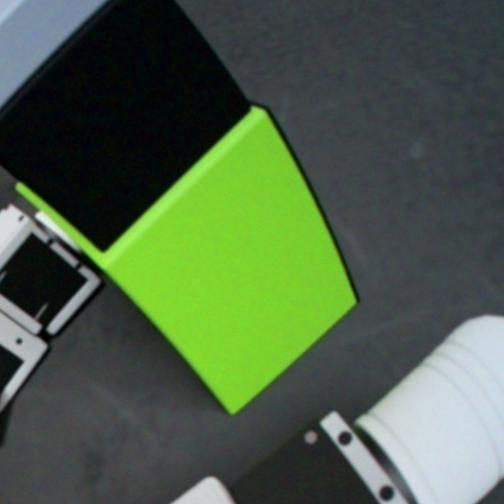

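>>> move --arm3 '{"joints": {"hand_speed": -0.85, "hand_index_mcp": 0.16, "hand_thumb_mcp": -0.02}}' --cameras '["arm3_cam_wrist"]'

>>> zoom_image --camera "arm3_cam_wrist" --region '[360, 10, 600, 250]'

Scene clock: 1527.47 s.
Joint torques (N m): arm1=[0.21 -15.44 6.99 1.83 0.21 -0.17] | arm2=[-0.21 -7.18 12.19 1.95 -0.04 -0.25] | arm3=[-1.14 -20.07 5.87 3 -0.06 -0.21]
Heat: arm1: hottest joint3_rad 30 °C; arm2: hottest joint3_rad 40 °C; arm3: hottest joint3_rad 35 °C.
move: arm3 done
Joint velocities: within noise
arm1: as last shown
arm1.index_mcp_current_ma: -17
arm1.index_abd_current_ma: 1
arm1.index_pip_current_ma: 15
arm1.index_dip_current_ma: -10
arm1.middle_mcp_current_ma: -18
arm1.middle_abd_current_ma: 25
arm1.middle_pip_current_ma: -8
arm1.middle_dip_current_ma: -3
arm1.ring_mcp_current_ma: 9
arm1.ring_abd_current_ma: 13
arm1.ring_pip_current_ma: 13
arm1.ring_dip_current_ma: 21
arm1.thumb_cmc_current_ma: 65
arm1.thumb_axl_current_ma: 17
arm1.thumb_mcp_current_ma: -5
arm1.thumb_ipl_current_ma: -12
arm2.joint_positions: joint1_rad=-0.899 joint2_rad=+1.072 joint3_rad=+0.534 joint4_rad=+0.489 joint5_rad=+0.051 joint6_rad=+1.564 hand_index_mcp=+0.623 hand_index_abd=+0.013 hand_index_pip=-0.848 hand_index_dip=+0.691 hand_middle_mcp=+0.896 hand_middle_abd=+0.007 hand_middle_pip=-0.951 hand_middle_dip=-0.508 hand_ring_mcp=+0.758 hand_ring_abd=+0.008 hand_ring_pip=-0.947 hand_ring_dip=-0.498 hand_thumb_cmc=-0.393 hand_thumb_axl=+0.682 hand_thumb_mcp=-0.247 hand_thumb_ipl=-0.362 hand_current_limit=+0.400 hand_speed=-0.600
arm2.joint_status: not commanded
arm2.hand_state: goal,goal,goal,goal,overload,goal,goal,goal,goal,goal,goal,goal,blocked,goal,blocked,blocked
arm2.index_mcp_current_ma: 20
arm2.index_abd_current_ma: 10
arm2.index_pip_current_ma: 8
arm2.index_dip_current_ma: -4
arm2.middle_mcp_current_ma: -7
arm2.middle_abd_current_ma: -1
arm2.middle_pip_current_ma: 1
arm2.middle_dip_current_ma: -10
arm2.ring_mcp_current_ma: 2
arm2.ring_abd_current_ma: 21
arm2.ring_pip_current_ma: 1
arm2.ring_dip_current_ma: 14
arm2.thumb_cmc_current_ma: 56
arm2.thumb_axl_current_ma: -5
arm2.thumb_mcp_current_ma: 381
arm2.thumb_ipl_current_ma: 183
arm2.hand_goal_index_mcp: 0.620
arm2.hand_goal_index_abd: 0.000
arm2.hand_goal_index_pip: -0.850
arm2.hand_goal_index_dip: 0.696
arm2.hand_goal_middle_mcp: 0.754
arm2.hand_goal_middle_abd: 0.000
arm2.hand_goal_middle_pip: -0.950
arm2.hand_goal_middle_dip: -0.500
arm2.hand_goal_ring_mcp: 0.754
arm2.hand_goal_ring_abd: 0.000
arm2.hand_goal_ring_pip: -0.950
arm2.hand_goal_ring_dip: -0.500
arm2.hand_goal_thumb_cmc: -0.430
arm2.hand_goal_thumb_axl: 0.678
arm2.hand_goal_thumb_mcp: -0.500
arm2.hand_goal_thumb_ipl: -0.450
arm2.hand: x=+0.2769 y=-0.0015 z=+1.0885 quat_wxyz=(+0.685, +0.068, -0.723, +0.051)
arm2.hand_target: x=+0.2674 y=-0.0034 z=+1.1157 quat_wxyz=(+0.701, +0.068, -0.708, +0.052)
arm2.hand_status: not commanded
arm3.joint_positions: joint1_rad=+1.944 joint2_rad=+2.566 joint3_rad=+1.191 joint4_rad=+1.371 joint5_rad=+0.316 joint6_rad=+1.569 hand_index_mcp=+0.171 hand_index_abd=+0.005 hand_index_pip=+0.016 hand_index_dip=+0.545 hand_middle_mcp=+0.999 hand_middle_abd=+0.013 hand_middle_pip=+0.574 hand_middle_dip=+0.686 hand_ring_mcp=+1.000 hand_ring_abd=+0.015 hand_ring_pip=+0.577 hand_ring_dip=+0.688 hand_thumb_cmc=-0.546 hand_thumb_axl=+0.691 hand_thumb_mcp=-0.013 hand_thumb_ipl=+0.160 hand_current_limit=+0.700 hand_speed=-0.850
arm3.joint_status: all done
arm3.hand_state: goal,goal,goal,goal,goal,goal,goal,goal,goal,goal,goal,goal,blocked,goal,goal,goal
arm3.index_mcp_current_ma: -7
arm3.index_abd_current_ma: 7
arm3.index_pip_current_ma: 2
arm3.index_dip_current_ma: -13
arm3.middle_mcp_current_ma: -6
arm3.middle_abd_current_ma: 6
arm3.middle_pip_current_ma: -22
arm3.middle_dip_current_ma: -2
arm3.ring_mcp_current_ma: 12
arm3.ring_abd_current_ma: -5
arm3.ring_pip_current_ma: -13
arm3.ring_dip_current_ma: -5
arm3.thumb_cmc_current_ma: 7
arm3.thumb_axl_current_ma: 6
arm3.thumb_mcp_current_ma: 14
arm3.thumb_ipl_current_ma: 2
arm3.hand_goal_index_mcp: 0.160
arm3.hand_goal_index_abd: 0.000
arm3.hand_goal_index_pip: 0.020
arm3.hand_goal_index_dip: 0.530
arm3.hand_goal_middle_mcp: 1.000
arm3.hand_goal_middle_abd: 0.000
arm3.hand_goal_middle_pip: 0.578
arm3.hand_goal_middle_dip: 0.696
arm3.hand_goal_ring_mcp: 1.000
arm3.hand_goal_ring_abd: 0.000
arm3.hand_goal_ring_pip: 0.578
arm3.hand_goal_ring_dip: 0.696
arm3.hand_goal_thumb_cmc: -0.580
arm3.hand_goal_thumb_axl: 0.678
arm3.hand_goal_thumb_mcp: -0.020
arm3.hand_goal_thumb_ipl: 0.168
arm3.hand: x=-0.6825 y=-1.1776 z=+0.8122 quat_wxyz=(-0.653, -0.276, +0.654, -0.266)
arm3.hand_target: x=-0.6889 y=-1.1844 z=+0.8200 quat_wxyz=(-0.664, -0.266, +0.642, -0.275)
arm3.hand_status: not commanded
arm3_cam_wrist: T_world_to_cam=[[-0.38278, 0.45424, -0.80445, 0.9581], [0.9237, 0.17305, -0.34181, 1.05253], [-0.01606, -0.87391, -0.48582, -0.52215]] pos_world=[-0.61386, -1.07366, 0.87684]

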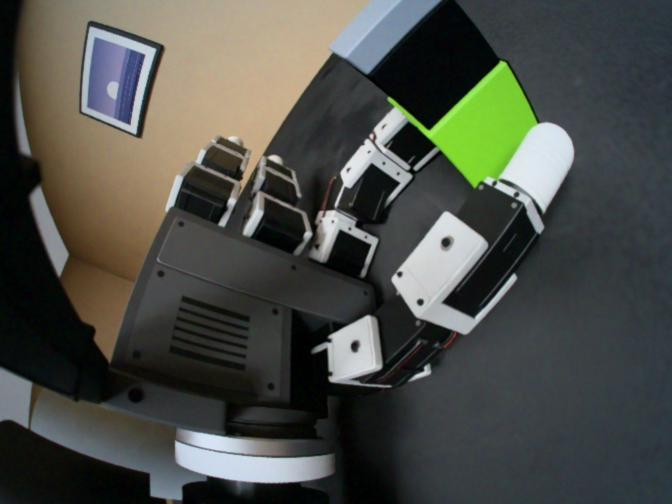

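Scaled by 2.100 from the camera's image (finer frame: 960x720).

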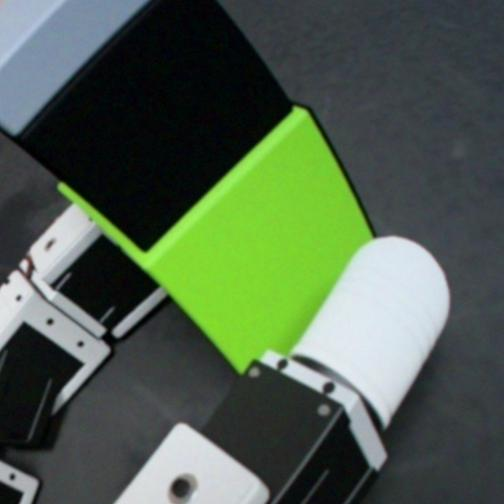

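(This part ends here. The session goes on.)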